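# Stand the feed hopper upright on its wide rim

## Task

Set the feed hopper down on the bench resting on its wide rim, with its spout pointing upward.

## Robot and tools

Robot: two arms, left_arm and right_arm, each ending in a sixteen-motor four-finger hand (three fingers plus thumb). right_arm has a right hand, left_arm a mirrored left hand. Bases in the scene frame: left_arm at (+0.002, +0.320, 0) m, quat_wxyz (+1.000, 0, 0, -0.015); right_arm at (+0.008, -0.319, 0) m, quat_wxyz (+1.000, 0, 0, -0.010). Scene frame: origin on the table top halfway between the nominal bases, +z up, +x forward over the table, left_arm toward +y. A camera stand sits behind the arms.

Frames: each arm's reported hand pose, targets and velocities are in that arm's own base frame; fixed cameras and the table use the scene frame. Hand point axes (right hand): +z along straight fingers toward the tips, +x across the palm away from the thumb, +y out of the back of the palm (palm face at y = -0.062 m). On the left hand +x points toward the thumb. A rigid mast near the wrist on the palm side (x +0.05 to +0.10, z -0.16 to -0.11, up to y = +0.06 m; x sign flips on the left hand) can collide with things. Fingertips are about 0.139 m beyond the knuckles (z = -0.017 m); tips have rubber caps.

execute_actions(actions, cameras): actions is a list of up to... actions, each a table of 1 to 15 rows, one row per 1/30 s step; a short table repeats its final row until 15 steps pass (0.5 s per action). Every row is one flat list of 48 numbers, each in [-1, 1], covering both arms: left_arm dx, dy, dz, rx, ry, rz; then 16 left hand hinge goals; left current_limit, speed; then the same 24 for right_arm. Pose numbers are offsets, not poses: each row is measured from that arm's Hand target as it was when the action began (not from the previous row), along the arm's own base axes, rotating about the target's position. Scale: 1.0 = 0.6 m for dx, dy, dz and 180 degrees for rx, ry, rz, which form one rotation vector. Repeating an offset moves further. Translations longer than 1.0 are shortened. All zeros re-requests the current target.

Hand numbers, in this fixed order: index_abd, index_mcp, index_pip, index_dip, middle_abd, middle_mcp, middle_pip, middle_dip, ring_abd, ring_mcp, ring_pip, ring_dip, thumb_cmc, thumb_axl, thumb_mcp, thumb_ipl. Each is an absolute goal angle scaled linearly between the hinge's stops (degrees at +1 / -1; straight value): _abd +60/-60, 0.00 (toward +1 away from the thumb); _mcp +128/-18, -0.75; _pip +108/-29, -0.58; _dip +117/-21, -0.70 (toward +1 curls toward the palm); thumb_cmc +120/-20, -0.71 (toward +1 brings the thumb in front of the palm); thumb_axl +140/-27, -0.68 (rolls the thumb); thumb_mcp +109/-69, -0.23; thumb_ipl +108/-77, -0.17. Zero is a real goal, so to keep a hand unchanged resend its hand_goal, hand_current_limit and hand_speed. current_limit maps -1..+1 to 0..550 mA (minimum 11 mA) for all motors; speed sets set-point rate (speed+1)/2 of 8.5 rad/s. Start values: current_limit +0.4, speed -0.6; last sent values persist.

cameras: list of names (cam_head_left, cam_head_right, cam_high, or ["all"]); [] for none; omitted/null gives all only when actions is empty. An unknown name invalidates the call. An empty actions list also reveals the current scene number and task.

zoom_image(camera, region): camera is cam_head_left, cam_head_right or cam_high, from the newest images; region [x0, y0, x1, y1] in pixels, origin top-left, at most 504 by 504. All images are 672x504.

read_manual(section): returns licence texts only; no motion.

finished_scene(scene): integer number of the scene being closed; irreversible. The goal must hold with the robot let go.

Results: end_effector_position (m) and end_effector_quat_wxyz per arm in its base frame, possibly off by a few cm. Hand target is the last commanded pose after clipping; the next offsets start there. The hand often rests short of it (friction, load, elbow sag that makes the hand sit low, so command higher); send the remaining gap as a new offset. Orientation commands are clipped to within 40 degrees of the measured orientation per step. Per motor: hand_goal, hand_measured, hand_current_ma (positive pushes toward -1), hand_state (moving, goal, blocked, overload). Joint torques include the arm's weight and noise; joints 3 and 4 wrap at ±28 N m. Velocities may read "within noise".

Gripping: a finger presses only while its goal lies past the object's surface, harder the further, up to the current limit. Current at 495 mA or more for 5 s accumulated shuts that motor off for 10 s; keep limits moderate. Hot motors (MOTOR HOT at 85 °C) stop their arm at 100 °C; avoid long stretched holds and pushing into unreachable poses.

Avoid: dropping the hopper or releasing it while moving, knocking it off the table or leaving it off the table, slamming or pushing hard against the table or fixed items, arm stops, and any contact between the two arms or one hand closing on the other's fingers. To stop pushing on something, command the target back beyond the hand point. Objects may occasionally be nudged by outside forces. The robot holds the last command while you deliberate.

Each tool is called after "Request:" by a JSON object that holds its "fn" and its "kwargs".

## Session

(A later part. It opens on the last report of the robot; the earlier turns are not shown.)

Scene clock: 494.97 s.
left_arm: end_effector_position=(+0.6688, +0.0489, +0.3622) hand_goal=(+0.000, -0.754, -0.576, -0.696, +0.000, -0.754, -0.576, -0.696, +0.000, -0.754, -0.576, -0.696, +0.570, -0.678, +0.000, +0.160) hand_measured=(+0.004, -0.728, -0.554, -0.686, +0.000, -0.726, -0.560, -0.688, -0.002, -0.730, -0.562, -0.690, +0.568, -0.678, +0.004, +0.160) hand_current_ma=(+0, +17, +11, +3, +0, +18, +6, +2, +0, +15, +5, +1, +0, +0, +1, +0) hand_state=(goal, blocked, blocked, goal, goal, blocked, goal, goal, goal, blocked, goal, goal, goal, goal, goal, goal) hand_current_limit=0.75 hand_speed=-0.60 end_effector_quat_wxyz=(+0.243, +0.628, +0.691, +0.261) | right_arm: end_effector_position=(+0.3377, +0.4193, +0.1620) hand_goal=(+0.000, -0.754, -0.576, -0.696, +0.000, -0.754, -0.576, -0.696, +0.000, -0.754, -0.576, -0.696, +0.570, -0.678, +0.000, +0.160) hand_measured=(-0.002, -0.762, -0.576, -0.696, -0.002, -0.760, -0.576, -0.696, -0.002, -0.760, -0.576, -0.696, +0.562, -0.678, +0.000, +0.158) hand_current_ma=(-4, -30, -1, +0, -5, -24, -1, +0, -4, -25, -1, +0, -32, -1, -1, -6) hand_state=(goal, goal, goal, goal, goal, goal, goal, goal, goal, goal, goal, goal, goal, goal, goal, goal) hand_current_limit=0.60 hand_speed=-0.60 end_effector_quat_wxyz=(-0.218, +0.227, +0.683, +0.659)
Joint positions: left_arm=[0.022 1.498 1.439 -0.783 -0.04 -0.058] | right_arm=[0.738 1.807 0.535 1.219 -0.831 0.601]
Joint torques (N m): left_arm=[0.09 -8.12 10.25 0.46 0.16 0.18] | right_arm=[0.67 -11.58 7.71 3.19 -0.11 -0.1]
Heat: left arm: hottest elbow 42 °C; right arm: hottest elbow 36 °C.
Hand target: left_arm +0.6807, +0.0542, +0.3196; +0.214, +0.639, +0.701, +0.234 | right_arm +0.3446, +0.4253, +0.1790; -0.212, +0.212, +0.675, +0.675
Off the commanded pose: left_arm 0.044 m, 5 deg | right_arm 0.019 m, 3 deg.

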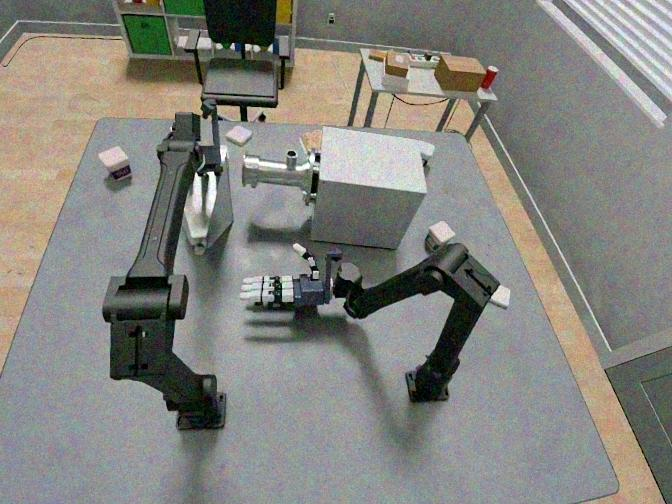

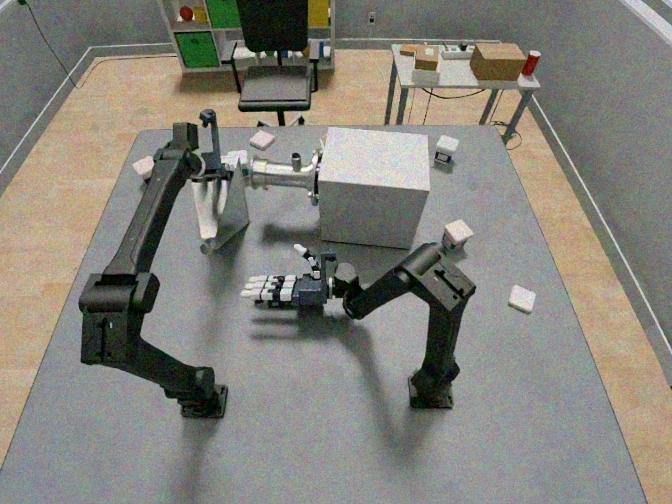

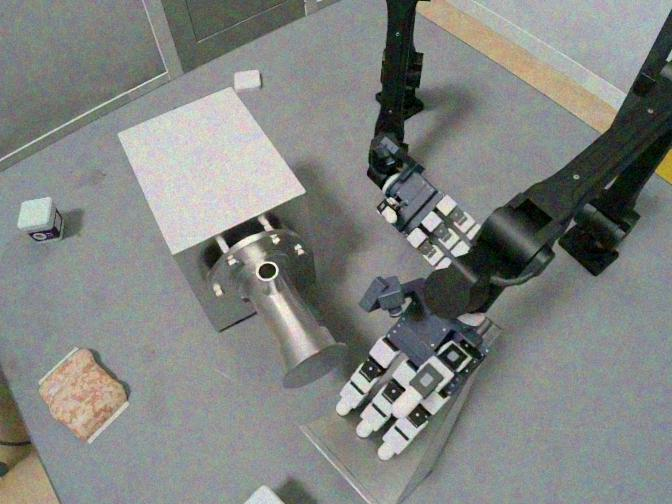

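Request:
{"fn": "execute_actions", "kwargs": {"actions": [[[0,0,0,0,0,0,0,-0.754,-0.576,-0.696,0,-0.754,-0.576,-0.696,0,-0.754,-0.576,-0.696,0.571,-0.678,0,0.16,0.75,-0.6,0.105,-0.014,-0.015,0,0,0,0,-0.754,-0.576,-0.696,0,-0.754,-0.576,-0.696,0,-0.754,-0.576,-0.696,0.571,-0.678,0,0.16,0.6,-0.6]],[[0,0,0,0,0,0,0,-0.754,-0.576,-0.696,0,-0.754,-0.576,-0.696,0,-0.754,-0.576,-0.696,0.571,-0.678,0,0.16,0.75,-0.6,0.105,-0.014,-0.02,0,0,0,0,-0.754,-0.576,-0.696,0,-0.754,-0.576,-0.696,0,-0.754,-0.576,-0.696,0.571,-0.678,0,0.16,0.6,-0.6]]], "cameras": ["all"]}}

Request:
{"fn": "zoom_image", "kwargs": {"camera": "cam_head_right", "region": [160, 130, 360, 330]}}

Request:
{"fn": "zoom_image", "kwargs": {"camera": "cam_high", "region": [300, 100, 600, 400]}}

Scene clock: 528.30 s.
left_arm: end_effector_position=(+0.6688, +0.0489, +0.3622) hand_goal=(+0.000, -0.754, -0.576, -0.696, +0.000, -0.754, -0.576, -0.696, +0.000, -0.754, -0.576, -0.696, +0.570, -0.678, +0.000, +0.160) hand_measured=(+0.004, -0.728, -0.554, -0.686, +0.000, -0.726, -0.560, -0.688, -0.002, -0.730, -0.562, -0.690, +0.568, -0.678, +0.004, +0.160) hand_current_ma=(+0, +17, +11, +3, +0, +18, +6, +2, +0, +15, +5, +1, +0, +0, +1, +0) hand_state=(goal, blocked, blocked, goal, goal, blocked, goal, goal, goal, blocked, goal, goal, goal, goal, goal, goal) hand_current_limit=0.75 hand_speed=-0.60 end_effector_quat_wxyz=(+0.243, +0.628, +0.691, +0.261) | right_arm: end_effector_position=(+0.4644, +0.3988, +0.1509) hand_goal=(+0.000, -0.754, -0.576, -0.696, +0.000, -0.754, -0.576, -0.696, +0.000, -0.754, -0.576, -0.696, +0.570, -0.678, +0.000, +0.160) hand_measured=(-0.002, -0.764, -0.576, -0.696, -0.002, -0.762, -0.576, -0.696, -0.002, -0.762, -0.576, -0.696, +0.562, -0.678, +0.000, +0.158) hand_current_ma=(-4, -37, -1, +0, -5, -31, -1, +0, -4, -33, -1, +0, -29, -1, +2, -5) hand_state=(goal, goal, goal, goal, goal, goal, goal, goal, goal, goal, goal, goal, goal, goal, goal, goal) hand_current_limit=0.60 hand_speed=-0.60 end_effector_quat_wxyz=(-0.211, +0.221, +0.676, +0.671)
Joint positions: left_arm=[0.022 1.498 1.439 -0.783 -0.04 -0.058] | right_arm=[0.52 1.977 0.799 1.155 -1.04 0.602]
Joint torques (N m): left_arm=[0.09 -8.06 10.26 0.47 0.16 0.18] | right_arm=[0.97 -12.98 8.83 1.78 -0.08 -0.09]
Heat: left arm: hottest elbow 41 °C; right arm: hottest elbow 36 °C.
Hand target: left_arm +0.6807, +0.0542, +0.3196; +0.214, +0.639, +0.701, +0.234 | right_arm +0.4706, +0.4084, +0.1581; -0.212, +0.212, +0.674, +0.675
Off the commanded pose: left_arm 0.045 m, 5 deg | right_arm 0.013 m, 1 deg.

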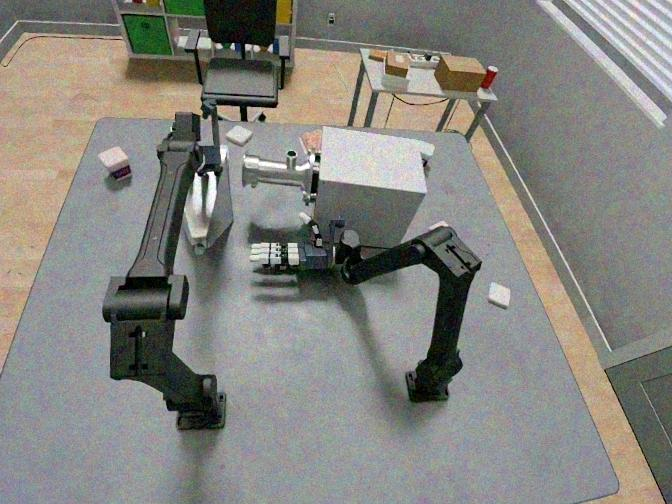

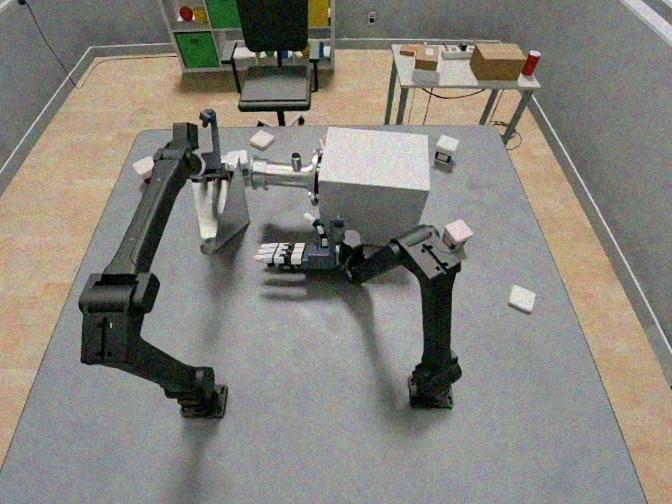

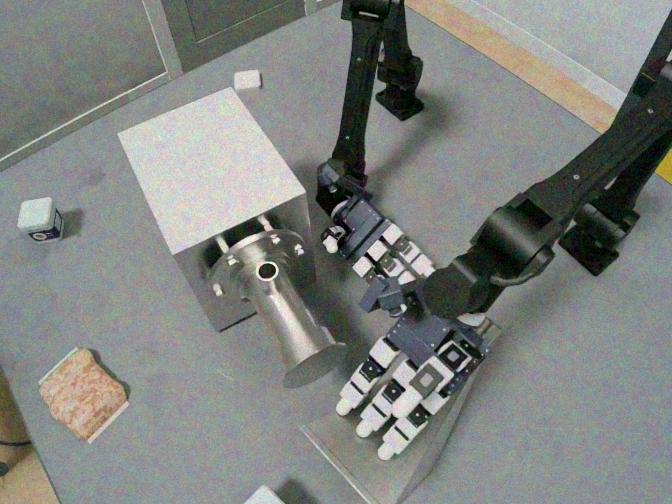

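Scaled by 2.520 from the camera's 672x504 image, which has a finer 960x720 frame.

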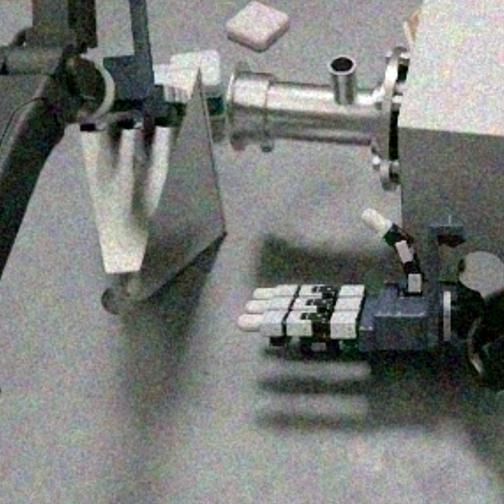

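Scaled by 1.680 from the camera's 672x504 image, which has a finer 960x720 frame.

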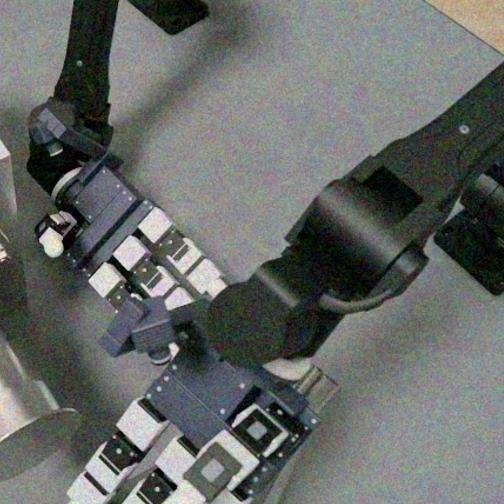

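Request:
{"fn": "execute_actions", "kwargs": {"actions": [[[0,0,0,0,0,0,0,-0.754,-0.576,-0.696,0,-0.754,-0.576,-0.696,0,-0.754,-0.576,-0.696,0.571,-0.678,0,0.16,0.75,-0.6,0,0.09,0.0,0,0,0,0,-0.754,-0.576,-0.696,0,-0.754,-0.576,-0.696,0,-0.754,-0.576,-0.696,0.571,-0.678,0,0.16,0.7,-0.6]],[[0,0,0,0,0,0,0,-0.754,-0.576,-0.696,0,-0.754,-0.576,-0.696,0,-0.754,-0.576,-0.696,0.571,-0.678,0,0.16,0.75,-0.6,0,0.09,0.0,0,0,0,0,-0.754,-0.576,-0.696,0,-0.754,-0.576,-0.696,0,-0.754,-0.576,-0.696,0.571,-0.678,0,0.16,0.7,-0.6]]], "cameras": ["all"]}}

Request:
{"fn": "zoom_image", "kwargs": {"camera": "cam_head_right", "region": [160, 130, 360, 330]}}

Request:
{"fn": "zoom_image", "kwargs": {"camera": "cam_high", "region": [300, 200, 600, 500]}}

Scene clock: 550.93 s.
left_arm: end_effector_position=(+0.6688, +0.0489, +0.3622) hand_goal=(+0.000, -0.754, -0.576, -0.696, +0.000, -0.754, -0.576, -0.696, +0.000, -0.754, -0.576, -0.696, +0.570, -0.678, +0.000, +0.160) hand_measured=(+0.004, -0.728, -0.554, -0.686, +0.000, -0.726, -0.560, -0.688, -0.002, -0.730, -0.562, -0.690, +0.568, -0.678, +0.004, +0.160) hand_current_ma=(+0, +17, +11, +3, +0, +18, +6, +2, +0, +15, +5, +1, +0, +0, +1, +0) hand_state=(goal, blocked, blocked, goal, goal, blocked, goal, goal, goal, blocked, goal, goal, goal, goal, goal, goal) hand_current_limit=0.75 hand_speed=-0.60 end_effector_quat_wxyz=(+0.243, +0.628, +0.691, +0.261) | right_arm: end_effector_position=(+0.4577, +0.5107, +0.1479) hand_goal=(+0.000, -0.754, -0.576, -0.696, +0.000, -0.754, -0.576, -0.696, +0.000, -0.754, -0.576, -0.696, +0.570, -0.678, +0.000, +0.160) hand_measured=(-0.002, -0.764, -0.576, -0.696, -0.002, -0.762, -0.576, -0.696, -0.002, -0.762, -0.576, -0.696, +0.562, -0.678, +0.000, +0.158) hand_current_ma=(-4, -37, -1, +0, -5, -31, -1, +0, -4, -33, -1, +0, -29, -1, +2, -5) hand_state=(goal, goal, goal, goal, goal, goal, goal, goal, goal, goal, goal, goal, goal, goal, goal, goal) hand_current_limit=0.70 hand_speed=-0.60 end_effector_quat_wxyz=(-0.219, +0.217, +0.680, +0.666)
Joint positions: left_arm=[0.022 1.498 1.439 -0.783 -0.04 -0.058] | right_arm=[0.71 2.058 0.984 1.046 -0.87 0.605]
Joint torques (N m): left_arm=[0.15 -8.06 10.26 0.46 0.16 0.18] | right_arm=[0.38 -15.15 10.33 1.87 0.22 -0.1]
Heat: left arm: hottest elbow 41 °C; right arm: hottest elbow 36 °C.
Hand target: left_arm +0.6807, +0.0542, +0.3196; +0.214, +0.639, +0.701, +0.234 | right_arm +0.4706, +0.5163, +0.1581; -0.212, +0.212, +0.674, +0.675
Off the commanded pose: left_arm 0.045 m, 5 deg | right_arm 0.017 m, 2 deg.

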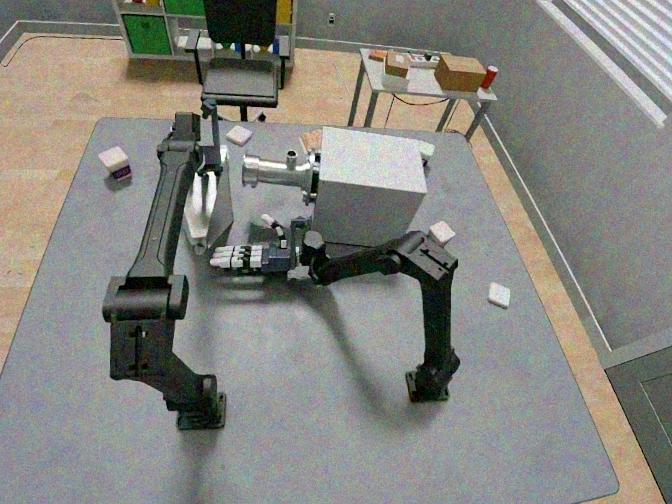

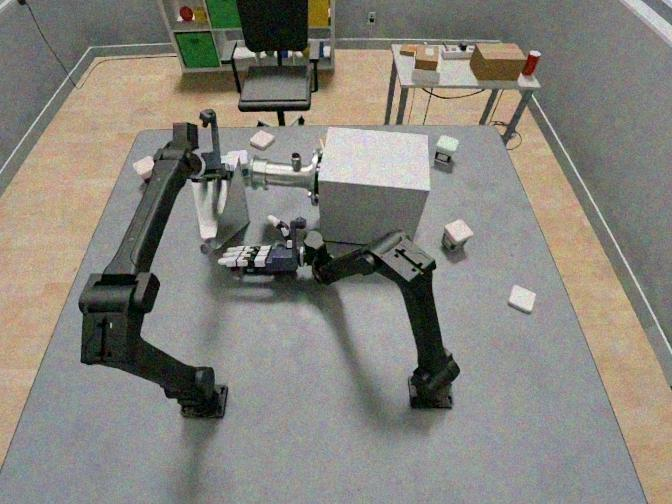

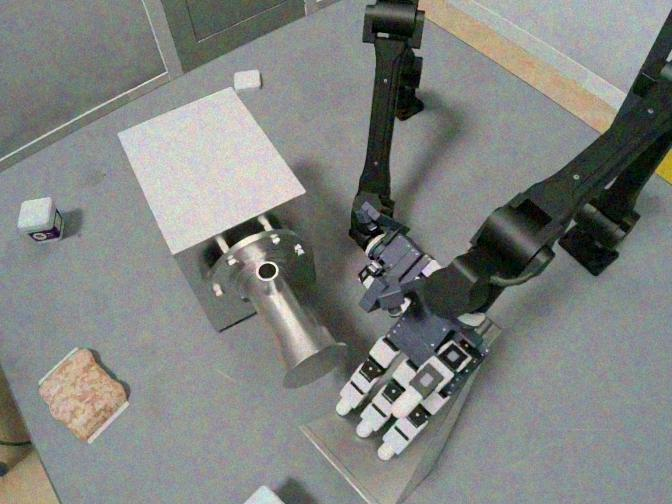

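Scaled by 2.520 from the camera's 672x504 image, which has a finer 960x720 frame.

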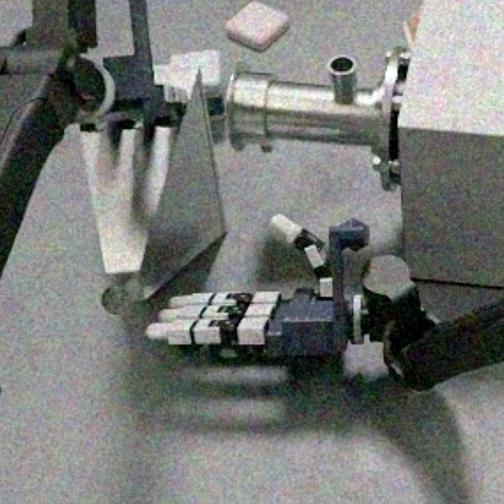

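Scaled by 1.680 from the camera's 672x504 image, which has a finer 960x720 frame.

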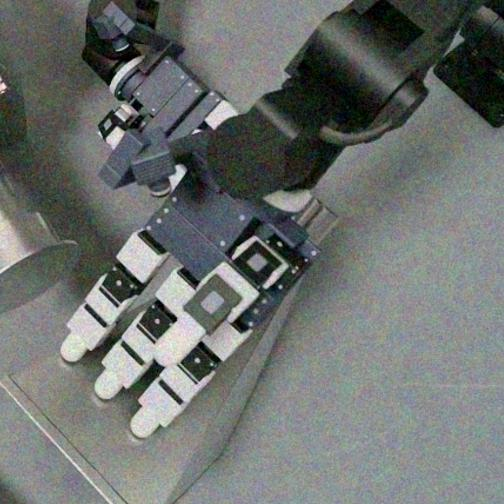

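Request:
{"fn": "execute_actions", "kwargs": {"actions": [[[0,0,0,0,0,0,0,-0.754,-0.576,-0.696,0,-0.754,-0.576,-0.696,0,-0.754,-0.576,-0.696,0.571,-0.678,0,0.16,0.75,-0.6,0,0.08,0.0,0,0,0,0,-0.754,-0.576,-0.696,0,-0.754,-0.576,-0.696,0,-0.754,-0.576,-0.696,0.571,-0.678,0,0.16,0.7,-0.6]],[[0,0,0,0,0,0,0,-0.754,-0.576,-0.696,0,-0.754,-0.576,-0.696,0,-0.754,-0.576,-0.696,0.571,-0.678,0,0.16,0.75,-0.6,0.01,0.0,0.03,0,0,0,0,-0.754,-0.576,-0.696,0,-0.754,-0.576,-0.696,0,-0.754,-0.576,-0.696,0.571,-0.678,0,0.16,0.7,-0.6]]], "cameras": ["cam_head_left","cam_head_right"]}}

Request:
{"fn": "zoom_image", "kwargs": {"camera": "cam_head_right", "region": [160, 160, 310, 310]}}

Scene clock: 566.10 s.
left_arm: end_effector_position=(+0.6688, +0.0489, +0.3622) hand_goal=(+0.000, -0.754, -0.576, -0.696, +0.000, -0.754, -0.576, -0.696, +0.000, -0.754, -0.576, -0.696, +0.570, -0.678, +0.000, +0.160) hand_measured=(+0.004, -0.728, -0.554, -0.686, +0.000, -0.726, -0.560, -0.688, -0.002, -0.730, -0.562, -0.690, +0.568, -0.678, +0.004, +0.160) hand_current_ma=(+0, +17, +11, +3, +0, +18, +6, +2, +0, +15, +5, +1, +0, +0, +1, +0) hand_state=(goal, blocked, blocked, goal, goal, blocked, goal, goal, goal, blocked, goal, goal, goal, goal, goal, goal) hand_current_limit=0.75 hand_speed=-0.60 end_effector_quat_wxyz=(+0.243, +0.628, +0.691, +0.261) | right_arm: end_effector_position=(+0.4627, +0.5591, +0.1414) hand_goal=(+0.000, -0.754, -0.576, -0.696, +0.000, -0.754, -0.576, -0.696, +0.000, -0.754, -0.576, -0.696, +0.570, -0.678, +0.000, +0.160) hand_measured=(-0.002, -0.764, -0.576, -0.696, -0.002, -0.762, -0.576, -0.696, -0.002, -0.762, -0.576, -0.696, +0.562, -0.678, +0.000, +0.158) hand_current_ma=(-4, -37, -1, +0, -5, -31, -1, +0, -4, -33, -1, +0, -29, -1, +2, -5) hand_state=(goal, goal, goal, goal, goal, goal, goal, goal, goal, goal, goal, goal, goal, goal, goal, goal) hand_current_limit=0.70 hand_speed=-0.60 end_effector_quat_wxyz=(-0.223, +0.228, +0.685, +0.655)
Joint positions: left_arm=[0.022 1.498 1.439 -0.783 -0.04 -0.058] | right_arm=[0.771 2.101 1.093 0.946 -0.806 0.605]
Joint torques (N m): left_arm=[0.15 -8 10.25 0.46 0.16 0.18] | right_arm=[-0.5 -19.08 11.19 1.91 -0.09 -0.12]
Heat: left arm: hottest elbow 41 °C; right arm: hottest elbow 36 °C.
Hand target: left_arm +0.6807, +0.0542, +0.3196; +0.214, +0.639, +0.701, +0.234 | right_arm +0.4767, +0.5643, +0.1762; -0.212, +0.212, +0.674, +0.675
Off the commanded pose: left_arm 0.045 m, 5 deg | right_arm 0.038 m, 3 deg.
Images, in order (width x height): cam_head_left 672x504, cam_head_right 672x504.

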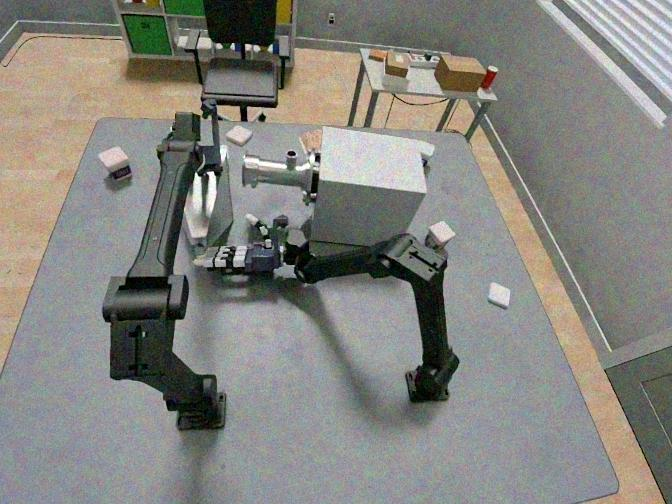

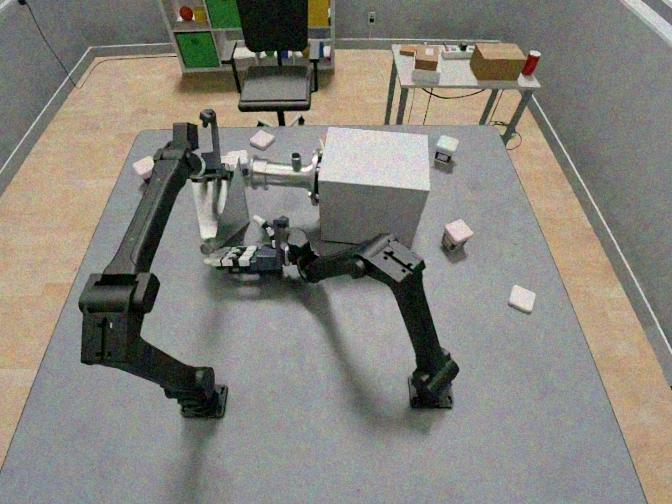

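Scaled by 3.360 from the camera's 672x504 image, which has a finer 960x720 frame.

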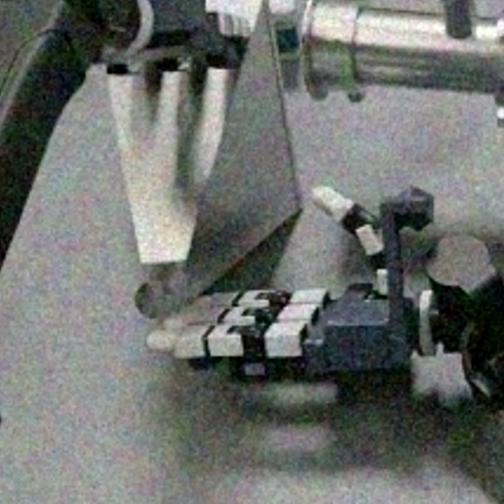

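Request:
{"fn": "execute_actions", "kwargs": {"actions": [[[0,0,0,0,0,0,0,-0.754,-0.576,-0.696,0,-0.754,-0.576,-0.696,0,-0.754,-0.576,-0.696,0.571,-0.678,0,0.16,0.75,-0.6,0,0.0,0.03,0,0,0,0,-0.754,-0.576,-0.696,0,-0.754,-0.576,-0.696,0,-0.754,-0.576,-0.696,0.571,-0.678,0,0.16,0.7,-0.6]]], "cameras": ["cam_head_left","cam_head_right"]}}

Request:
{"fn": "zoom_image", "kwargs": {"camera": "cam_head_right", "region": [160, 160, 310, 310]}}

Scene clock: 575.97 s.
left_arm: end_effector_position=(+0.6688, +0.0489, +0.3622) hand_goal=(+0.000, -0.754, -0.576, -0.696, +0.000, -0.754, -0.576, -0.696, +0.000, -0.754, -0.576, -0.696, +0.570, -0.678, +0.000, +0.160) hand_measured=(+0.004, -0.728, -0.554, -0.686, +0.000, -0.726, -0.560, -0.688, -0.002, -0.730, -0.562, -0.690, +0.568, -0.678, +0.004, +0.160) hand_current_ma=(+0, +17, +11, +3, +0, +18, +6, +2, +0, +15, +5, +1, +0, +0, +1, +0) hand_state=(goal, blocked, blocked, goal, goal, blocked, goal, goal, goal, blocked, goal, goal, goal, goal, goal, goal) hand_current_limit=0.75 hand_speed=-0.60 end_effector_quat_wxyz=(+0.243, +0.628, +0.691, +0.261) | right_arm: end_effector_position=(+0.4634, +0.5597, +0.1578) hand_goal=(+0.000, -0.754, -0.576, -0.696, +0.000, -0.754, -0.576, -0.696, +0.000, -0.754, -0.576, -0.696, +0.570, -0.678, +0.000, +0.160) hand_measured=(-0.002, -0.764, -0.576, -0.696, -0.002, -0.762, -0.576, -0.696, -0.002, -0.762, -0.576, -0.696, +0.562, -0.678, +0.000, +0.158) hand_current_ma=(-4, -37, -1, +0, -5, -31, -1, +0, -4, -33, -1, +0, -29, -1, +2, -5) hand_state=(goal, goal, goal, goal, goal, goal, goal, goal, goal, goal, goal, goal, goal, goal, goal, goal) hand_current_limit=0.70 hand_speed=-0.60 end_effector_quat_wxyz=(-0.223, +0.228, +0.685, +0.654)
Joint positions: left_arm=[0.022 1.498 1.439 -0.783 -0.04 -0.058] | right_arm=[0.771 2.065 1.093 0.909 -0.806 0.605]
Joint torques (N m): left_arm=[0.15 -8.06 10.26 0.46 0.16 0.19] | right_arm=[-0.15 -19.02 11.49 1.99 -0.07 -0.13]
Heat: left arm: hottest elbow 41 °C; right arm: hottest elbow 37 °C.
Hand target: left_arm +0.6807, +0.0542, +0.3196; +0.214, +0.639, +0.701, +0.234 | right_arm +0.4767, +0.5643, +0.1942; -0.212, +0.212, +0.674, +0.675
Off the commanded pose: left_arm 0.045 m, 5 deg | right_arm 0.039 m, 4 deg.
Images, in order (width x height): cam_head_left 672x504, cam_head_right 672x504.

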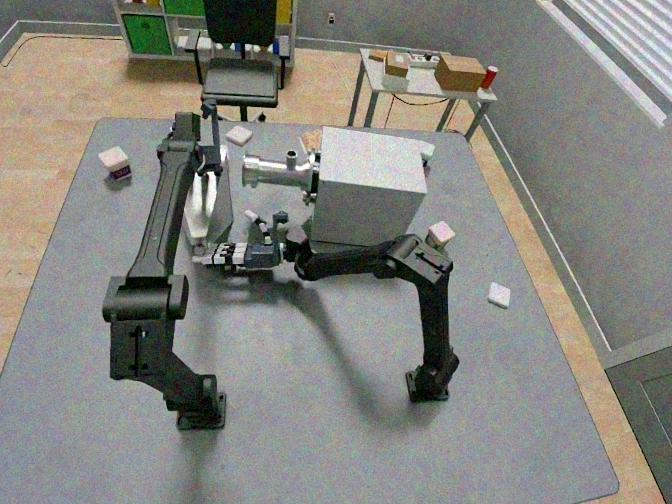

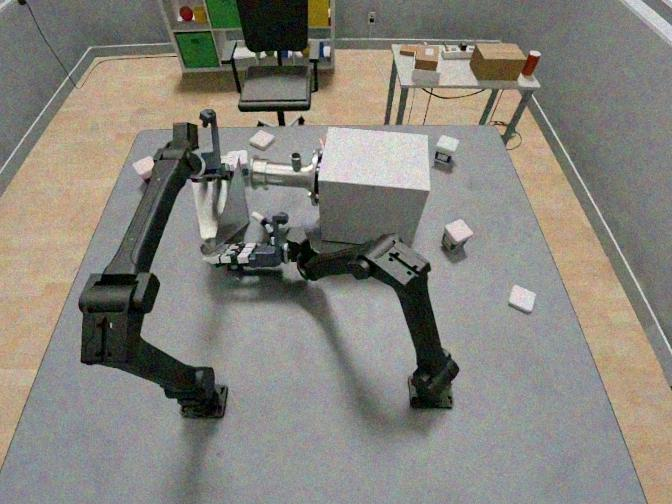

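Scaled by 3.360 from the camera's 672x504 image, which has a finer 960x720 frame.

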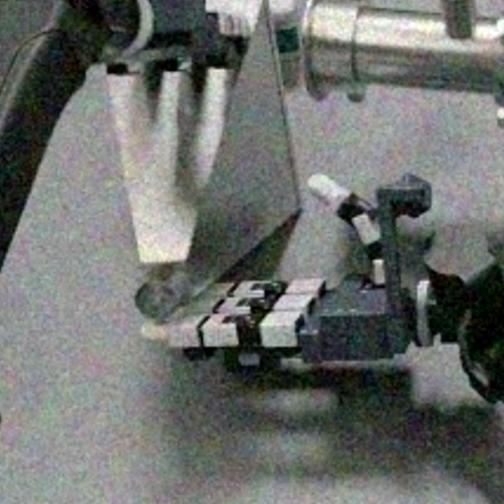

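Request:
{"fn": "execute_actions", "kwargs": {"actions": [[[0,0,0,0,0,0,0,-0.754,-0.576,-0.696,0,-0.754,-0.576,-0.696,0,-0.754,-0.576,-0.696,0.571,-0.678,0,0.16,0.75,-0.6,0,0.0,0.025,0,0,0,0,-0.754,-0.576,-0.696,0,-0.754,-0.576,-0.696,0,-0.754,-0.576,-0.696,0.571,-0.678,0,0.16,0.7,-0.6]]], "cameras": ["cam_head_left","cam_head_right","cam_high"]}}

Request:
{"fn": "zoom_image", "kwargs": {"camera": "cam_head_right", "region": [160, 160, 310, 310]}}

Scene clock: 584.67 s.
left_arm: end_effector_position=(+0.6692, +0.0489, +0.3621) hand_goal=(+0.000, -0.754, -0.576, -0.696, +0.000, -0.754, -0.576, -0.696, +0.000, -0.754, -0.576, -0.696, +0.570, -0.678, +0.000, +0.160) hand_measured=(+0.004, -0.728, -0.554, -0.686, +0.000, -0.726, -0.560, -0.688, -0.002, -0.730, -0.562, -0.690, +0.568, -0.678, +0.004, +0.160) hand_current_ma=(+0, +18, +11, +3, +0, +18, +6, +2, +0, +16, +5, +1, +0, +0, +1, +0) hand_state=(goal, blocked, blocked, goal, goal, blocked, goal, goal, goal, blocked, goal, goal, goal, goal, goal, goal) hand_current_limit=0.75 hand_speed=-0.60 end_effector_quat_wxyz=(+0.243, +0.628, +0.691, +0.261) | right_arm: end_effector_position=(+0.4638, +0.5601, +0.1667) hand_goal=(+0.000, -0.754, -0.576, -0.696, +0.000, -0.754, -0.576, -0.696, +0.000, -0.754, -0.576, -0.696, +0.570, -0.678, +0.000, +0.160) hand_measured=(-0.002, -0.764, -0.576, -0.696, -0.006, -0.772, -0.582, -0.698, -0.002, -0.762, -0.576, -0.696, +0.562, -0.678, +0.000, +0.158) hand_current_ma=(-4, -37, -1, +0, -21, -74, -22, -4, -4, -33, -1, +0, -29, -1, +2, -5) hand_state=(goal, goal, goal, goal, goal, goal, goal, goal, goal, goal, goal, goal, goal, goal, goal, goal) hand_current_limit=0.70 hand_speed=-0.60 end_effector_quat_wxyz=(-0.225, +0.231, +0.687, +0.652)
Joint positions: left_arm=[0.022 1.499 1.44 -0.783 -0.04 -0.058] | right_arm=[0.771 2.04 1.093 0.875 -0.806 0.605]
Joint torques (N m): left_arm=[0.15 -8.18 10.18 0.46 0.16 0.18] | right_arm=[-0.03 -18.96 11.66 2.03 -0.11 -0.1]
Heat: left arm: hottest elbow 41 °C; right arm: hottest elbow 38 °C.
Hand target: left_arm +0.6807, +0.0542, +0.3198; +0.214, +0.639, +0.701, +0.235 | right_arm +0.4767, +0.5643, +0.2090; -0.212, +0.212, +0.674, +0.675
Off the commanded pose: left_arm 0.044 m, 5 deg | right_arm 0.045 m, 4 deg.

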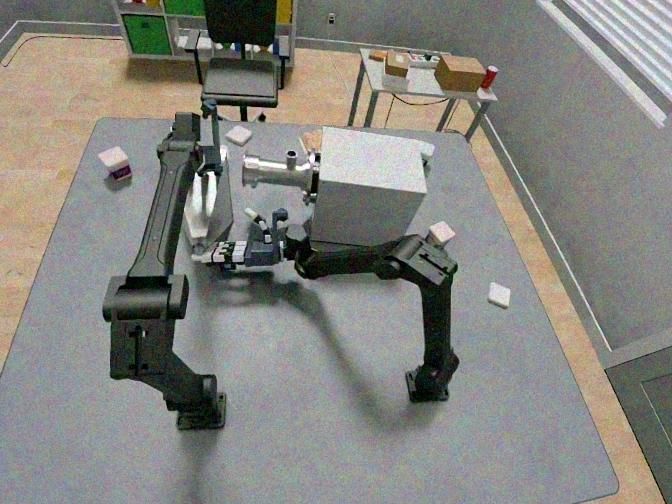

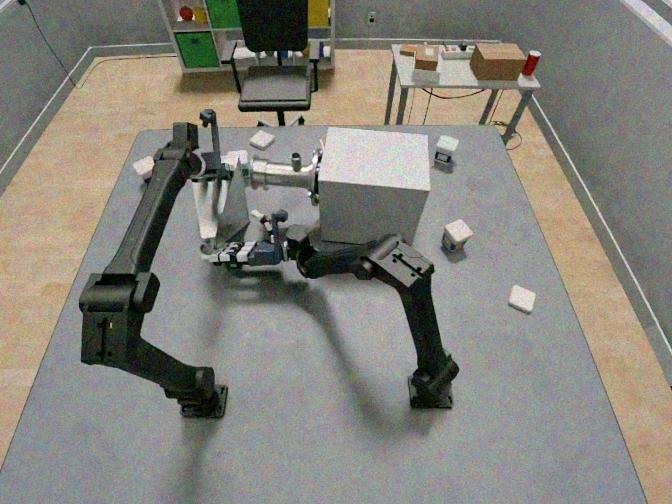

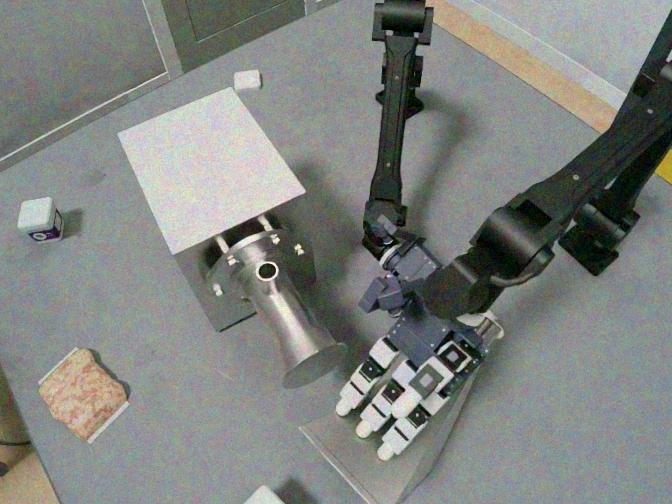

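Scaled by 3.360 from the camera's 672x504 image, which has a finer 960x720 frame.

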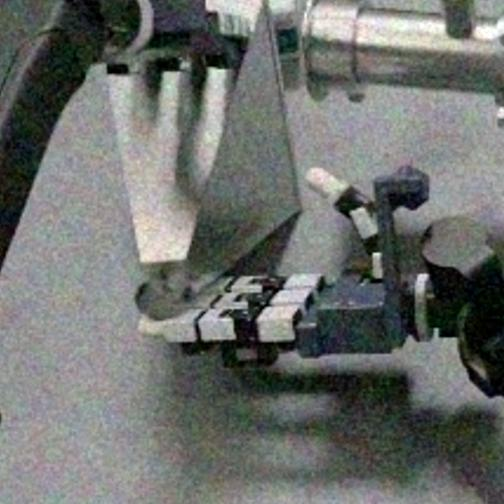

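Request:
{"fn": "execute_actions", "kwargs": {"actions": [[[0,0,0.0,0,0,0,0,-0.754,-0.576,-0.696,0,-0.754,-0.576,-0.696,0,-0.754,-0.576,-0.696,0.571,-0.678,0,0.16,0.75,-0.6,0.015,0.0,0.03,0,0,0,0,-0.754,-0.576,-0.696,0,-0.754,-0.576,-0.696,0,-0.754,-0.576,-0.696,0.571,-0.678,0,0.16,0.8,-0.6]],[[-0.03,0,0.1,0,0,0,0,-0.754,-0.576,-0.696,0,-0.754,-0.576,-0.696,0,-0.754,-0.576,-0.696,0.571,-0.678,0,0.16,0.75,-0.6,0.0,0.0,0.0,0,0,0,0,-0.754,-0.576,-0.696,0,-0.754,-0.576,-0.696,0,-0.754,-0.576,-0.696,0.571,-0.678,0,0.16,0.8,-0.6]]], "cameras": ["cam_head_left","cam_head_right","cam_high"]}}

Request:
{"fn": "zoom_image", "kwargs": {"camera": "cam_head_right", "region": [160, 130, 310, 280]}}

Request:
{"fn": "zoom_image", "kwargs": {"camera": "cam_high", "region": [300, 200, 600, 500]}}

Scene clock: 627.67 s.
left_arm: end_effector_position=(+0.6583, +0.0484, +0.3638) hand_goal=(+0.000, -0.754, -0.576, -0.696, +0.000, -0.754, -0.576, -0.696, +0.000, -0.754, -0.576, -0.696, +0.570, -0.678, +0.000, +0.160) hand_measured=(+0.004, -0.746, -0.564, -0.688, +0.000, -0.744, -0.566, -0.690, -0.002, -0.746, -0.568, -0.690, +0.568, -0.678, +0.004, +0.160) hand_current_ma=(+0, +2, +4, +2, +0, +2, +2, +1, +0, +2, +2, +1, +0, +0, +1, +0) hand_state=(goal, goal, goal, goal, goal, goal, goal, goal, goal, goal, goal, goal, goal, goal, goal, goal) hand_current_limit=0.75 hand_speed=-0.60 end_effector_quat_wxyz=(+0.211, +0.640, +0.702, +0.229) | right_arm: end_effector_position=(+0.4698, +0.5598, +0.1746) hand_goal=(+0.000, -0.754, -0.576, -0.696, +0.000, -0.754, -0.576, -0.696, +0.000, -0.754, -0.576, -0.696, +0.570, -0.678, +0.000, +0.160) hand_measured=(-0.002, -0.766, -0.578, -0.696, -0.008, -0.778, -0.586, -0.698, -0.002, -0.766, -0.580, -0.696, +0.562, -0.678, +0.000, +0.158) hand_current_ma=(-4, -46, -4, +0, -23, -102, -36, -9, -5, -50, -10, +0, -29, -1, +2, -5) hand_state=(goal, goal, goal, goal, goal, blocked, goal, goal, goal, goal, goal, goal, goal, goal, goal, goal) hand_current_limit=0.80 hand_speed=-0.60 end_effector_quat_wxyz=(-0.230, +0.236, +0.690, +0.645)
Joint positions: left_arm=[0.022 1.504 1.506 -0.941 -0.039 -0.057] | right_arm=[0.762 2.018 1.105 0.82 -0.819 0.605]
Joint torques (N m): left_arm=[0.15 -11.93 13.11 0.57 0.09 0.18] | right_arm=[-0.56 -19.84 12.78 2.37 -0.02 -0.12]
Heat: left arm: hottest elbow 41 °C; right arm: hottest elbow 40 °C.
Hand target: left_arm +0.6627, +0.0542, +0.3798; +0.214, +0.639, +0.701, +0.235 | right_arm +0.4858, +0.5643, +0.2270; -0.212, +0.212, +0.674, +0.675
Off the commanded pose: left_arm 0.017 m, 1 deg | right_arm 0.055 m, 5 deg.

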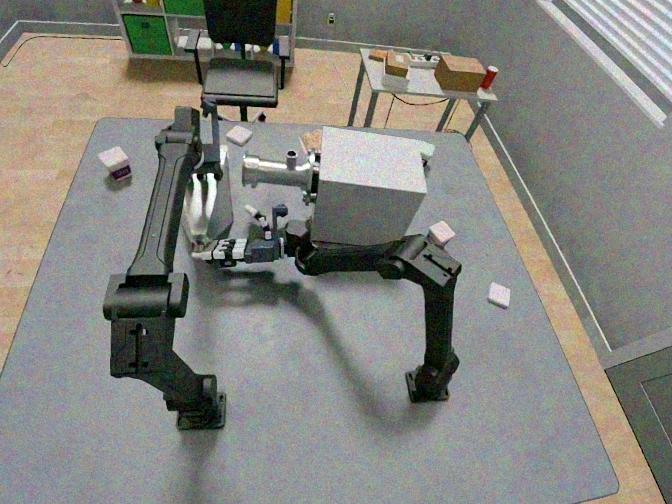

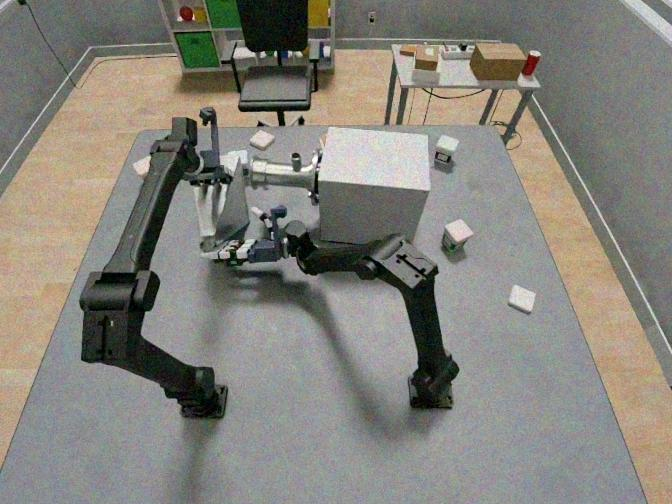

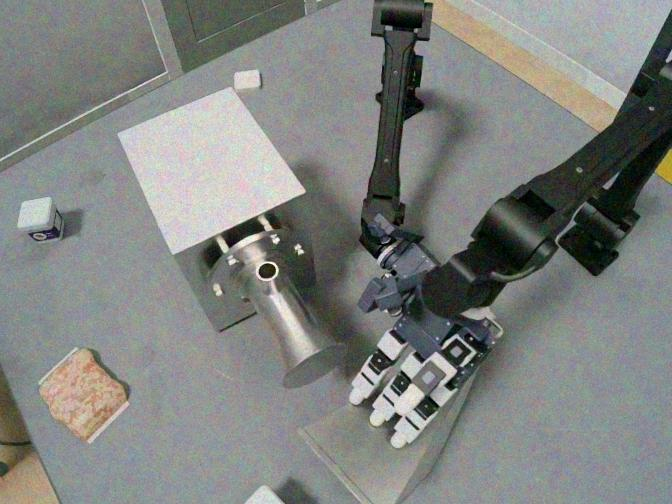

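Scaled by 3.360 from the camera's 672x504 image, which has a finer 960x720 frame.

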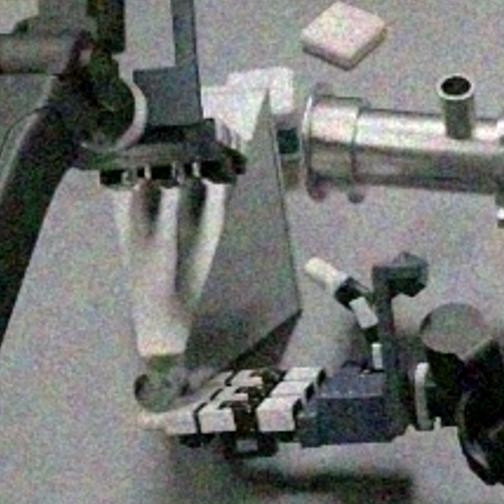

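Scaled by 1.680 from the camera's 672x504 image, which has a finer 960x720 frame.

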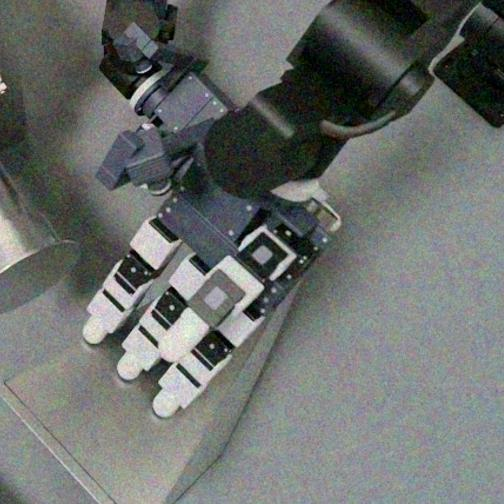

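Request:
{"fn": "execute_actions", "kwargs": {"actions": [[[-0.06,-0.01,0.1,0.0053,-0.057,0,0,-0.754,-0.576,-0.696,0,-0.754,-0.576,-0.696,0,-0.754,-0.576,-0.696,0.571,-0.678,0,0.16,0.75,-0.6,0,0.0,0.0,0,0,0,0,-0.754,-0.576,-0.696,0,-0.754,-0.576,-0.696,0,-0.754,-0.576,-0.696,0.571,-0.678,0,0.16,0.8,-0.6]],[[-0.12,-0.03,0.05,0.0053,-0.057,0,0,-1,-1,-1,0,-1,-1,-1,0,-1,-1,-1,0.571,-0.678,0,0.16,0.75,-0.6,0.0,0.0,0.0,0,0,0,0,-0.754,-0.576,-0.696,0,-0.754,-0.576,-0.696,0,-0.754,-0.576,-0.696,0.571,-0.678,0,0.16,0.8,-0.6]],[[-0.137,-0.035,0,0.0053,-0.057,0,0,-1,-1,-1,0,-1,-1,-1,0,-1,-1,-1,0.571,-0.678,0,0.16,0.75,-0.6,0.0,0.0,0.0,0,0,0,0,-0.754,-0.576,-0.696,0,-0.754,-0.576,-0.696,0,-0.754,-0.576,-0.696,0.571,-0.678,0,0.16,0.8,-0.6]]], "cameras": ["cam_head_left","cam_head_right","cam_high"]}}

Request:
{"fn": "zoom_image", "kwargs": {"camera": "cam_head_right", "region": [120, 100, 320, 300]}}

Request:
{"fn": "zoom_image", "kwargs": {"camera": "cam_high", "region": [300, 200, 600, 500]}}

Scene clock: 649.03 s.
left_arm: end_effector_position=(+0.4719, +0.0139, +0.4617) hand_goal=(+0.000, -1.000, -1.000, -1.000, +0.000, -1.000, -1.000, -1.000, +0.000, -1.000, -1.000, -1.000, +0.570, -0.678, +0.000, +0.160) hand_measured=(+0.002, -1.000, -0.998, -0.998, +0.000, -1.000, -0.998, -0.998, -0.002, -1.000, -0.998, -0.998, +0.568, -0.678, +0.004, +0.160) hand_current_ma=(+0, +0, +0, +0, +0, +0, +0, +0, +0, +0, +0, +0, +0, +0, +1, +0) hand_state=(goal, goal, goal, goal, goal, goal, goal, goal, goal, goal, goal, goal, goal, goal, goal, goal) hand_current_limit=0.75 hand_speed=-0.60 end_effector_quat_wxyz=(+0.364, +0.564, +0.618, +0.409) | right_arm: end_effector_position=(+0.4698, +0.5598, +0.1746) hand_goal=(+0.000, -0.754, -0.576, -0.696, +0.000, -0.754, -0.576, -0.696, +0.000, -0.754, -0.576, -0.696, +0.570, -0.678, +0.000, +0.160) hand_measured=(-0.002, -0.766, -0.578, -0.696, -0.008, -0.778, -0.586, -0.698, -0.002, -0.766, -0.580, -0.696, +0.562, -0.678, +0.000, +0.158) hand_current_ma=(-4, -46, -4, +0, -23, -102, -36, -9, -5, -50, -10, +0, -29, -1, +2, -5) hand_state=(goal, goal, goal, goal, goal, blocked, goal, goal, goal, goal, goal, goal, goal, goal, goal, goal) hand_current_limit=0.80 hand_speed=-0.60 end_effector_quat_wxyz=(-0.230, +0.236, +0.690, +0.645)
Joint positions: left_arm=[-0.096 0.883 0.927 -0.462 -0.182 -0.067] | right_arm=[0.762 2.018 1.105 0.82 -0.819 0.605]
Joint torques (N m): left_arm=[-1.67 -3.72 10.69 2.54 -0.19 -0.02] | right_arm=[0.15 -19.96 12.72 2.3 -0.05 -0.13]
Heat: left arm: hottest elbow 43 °C; right arm: hottest elbow 41 °C.
Hand target: left_arm +0.4725, +0.0093, +0.4698; +0.376, +0.559, +0.613, +0.413 | right_arm +0.4858, +0.5643, +0.2270; -0.212, +0.212, +0.674, +0.675
Off the commanded pose: left_arm 0.009 m, 2 deg | right_arm 0.055 m, 5 deg.

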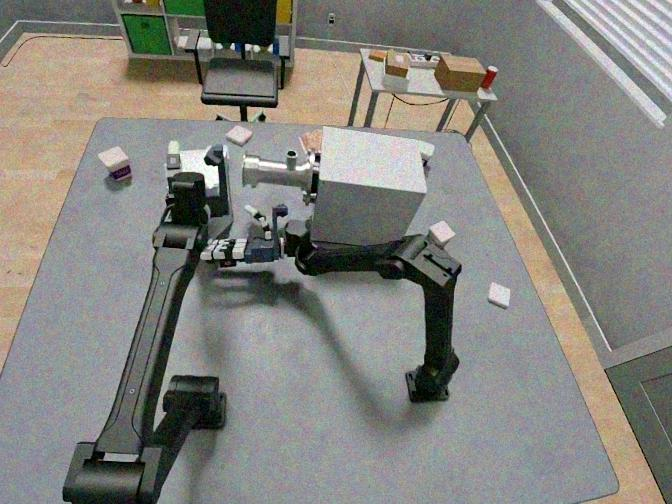

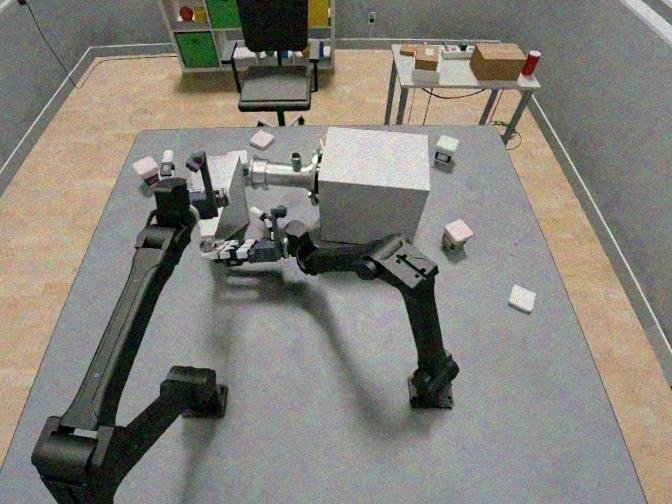

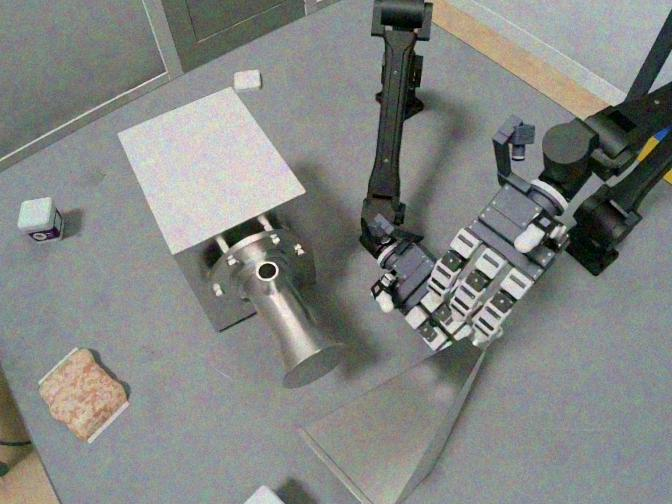

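Scaled by 2.520 from the camera's 672x504 image, which has a finer 960x720 frame.

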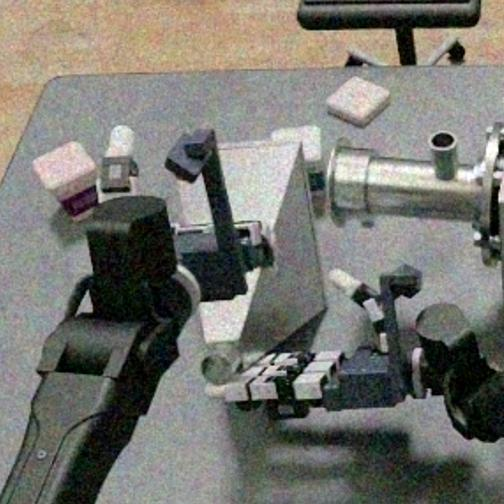

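Scaled by 1.680 from the camera's 672x504 image, which has a finer 960x720 frame.

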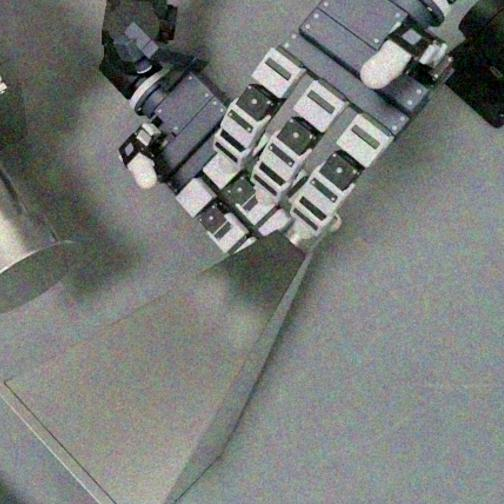

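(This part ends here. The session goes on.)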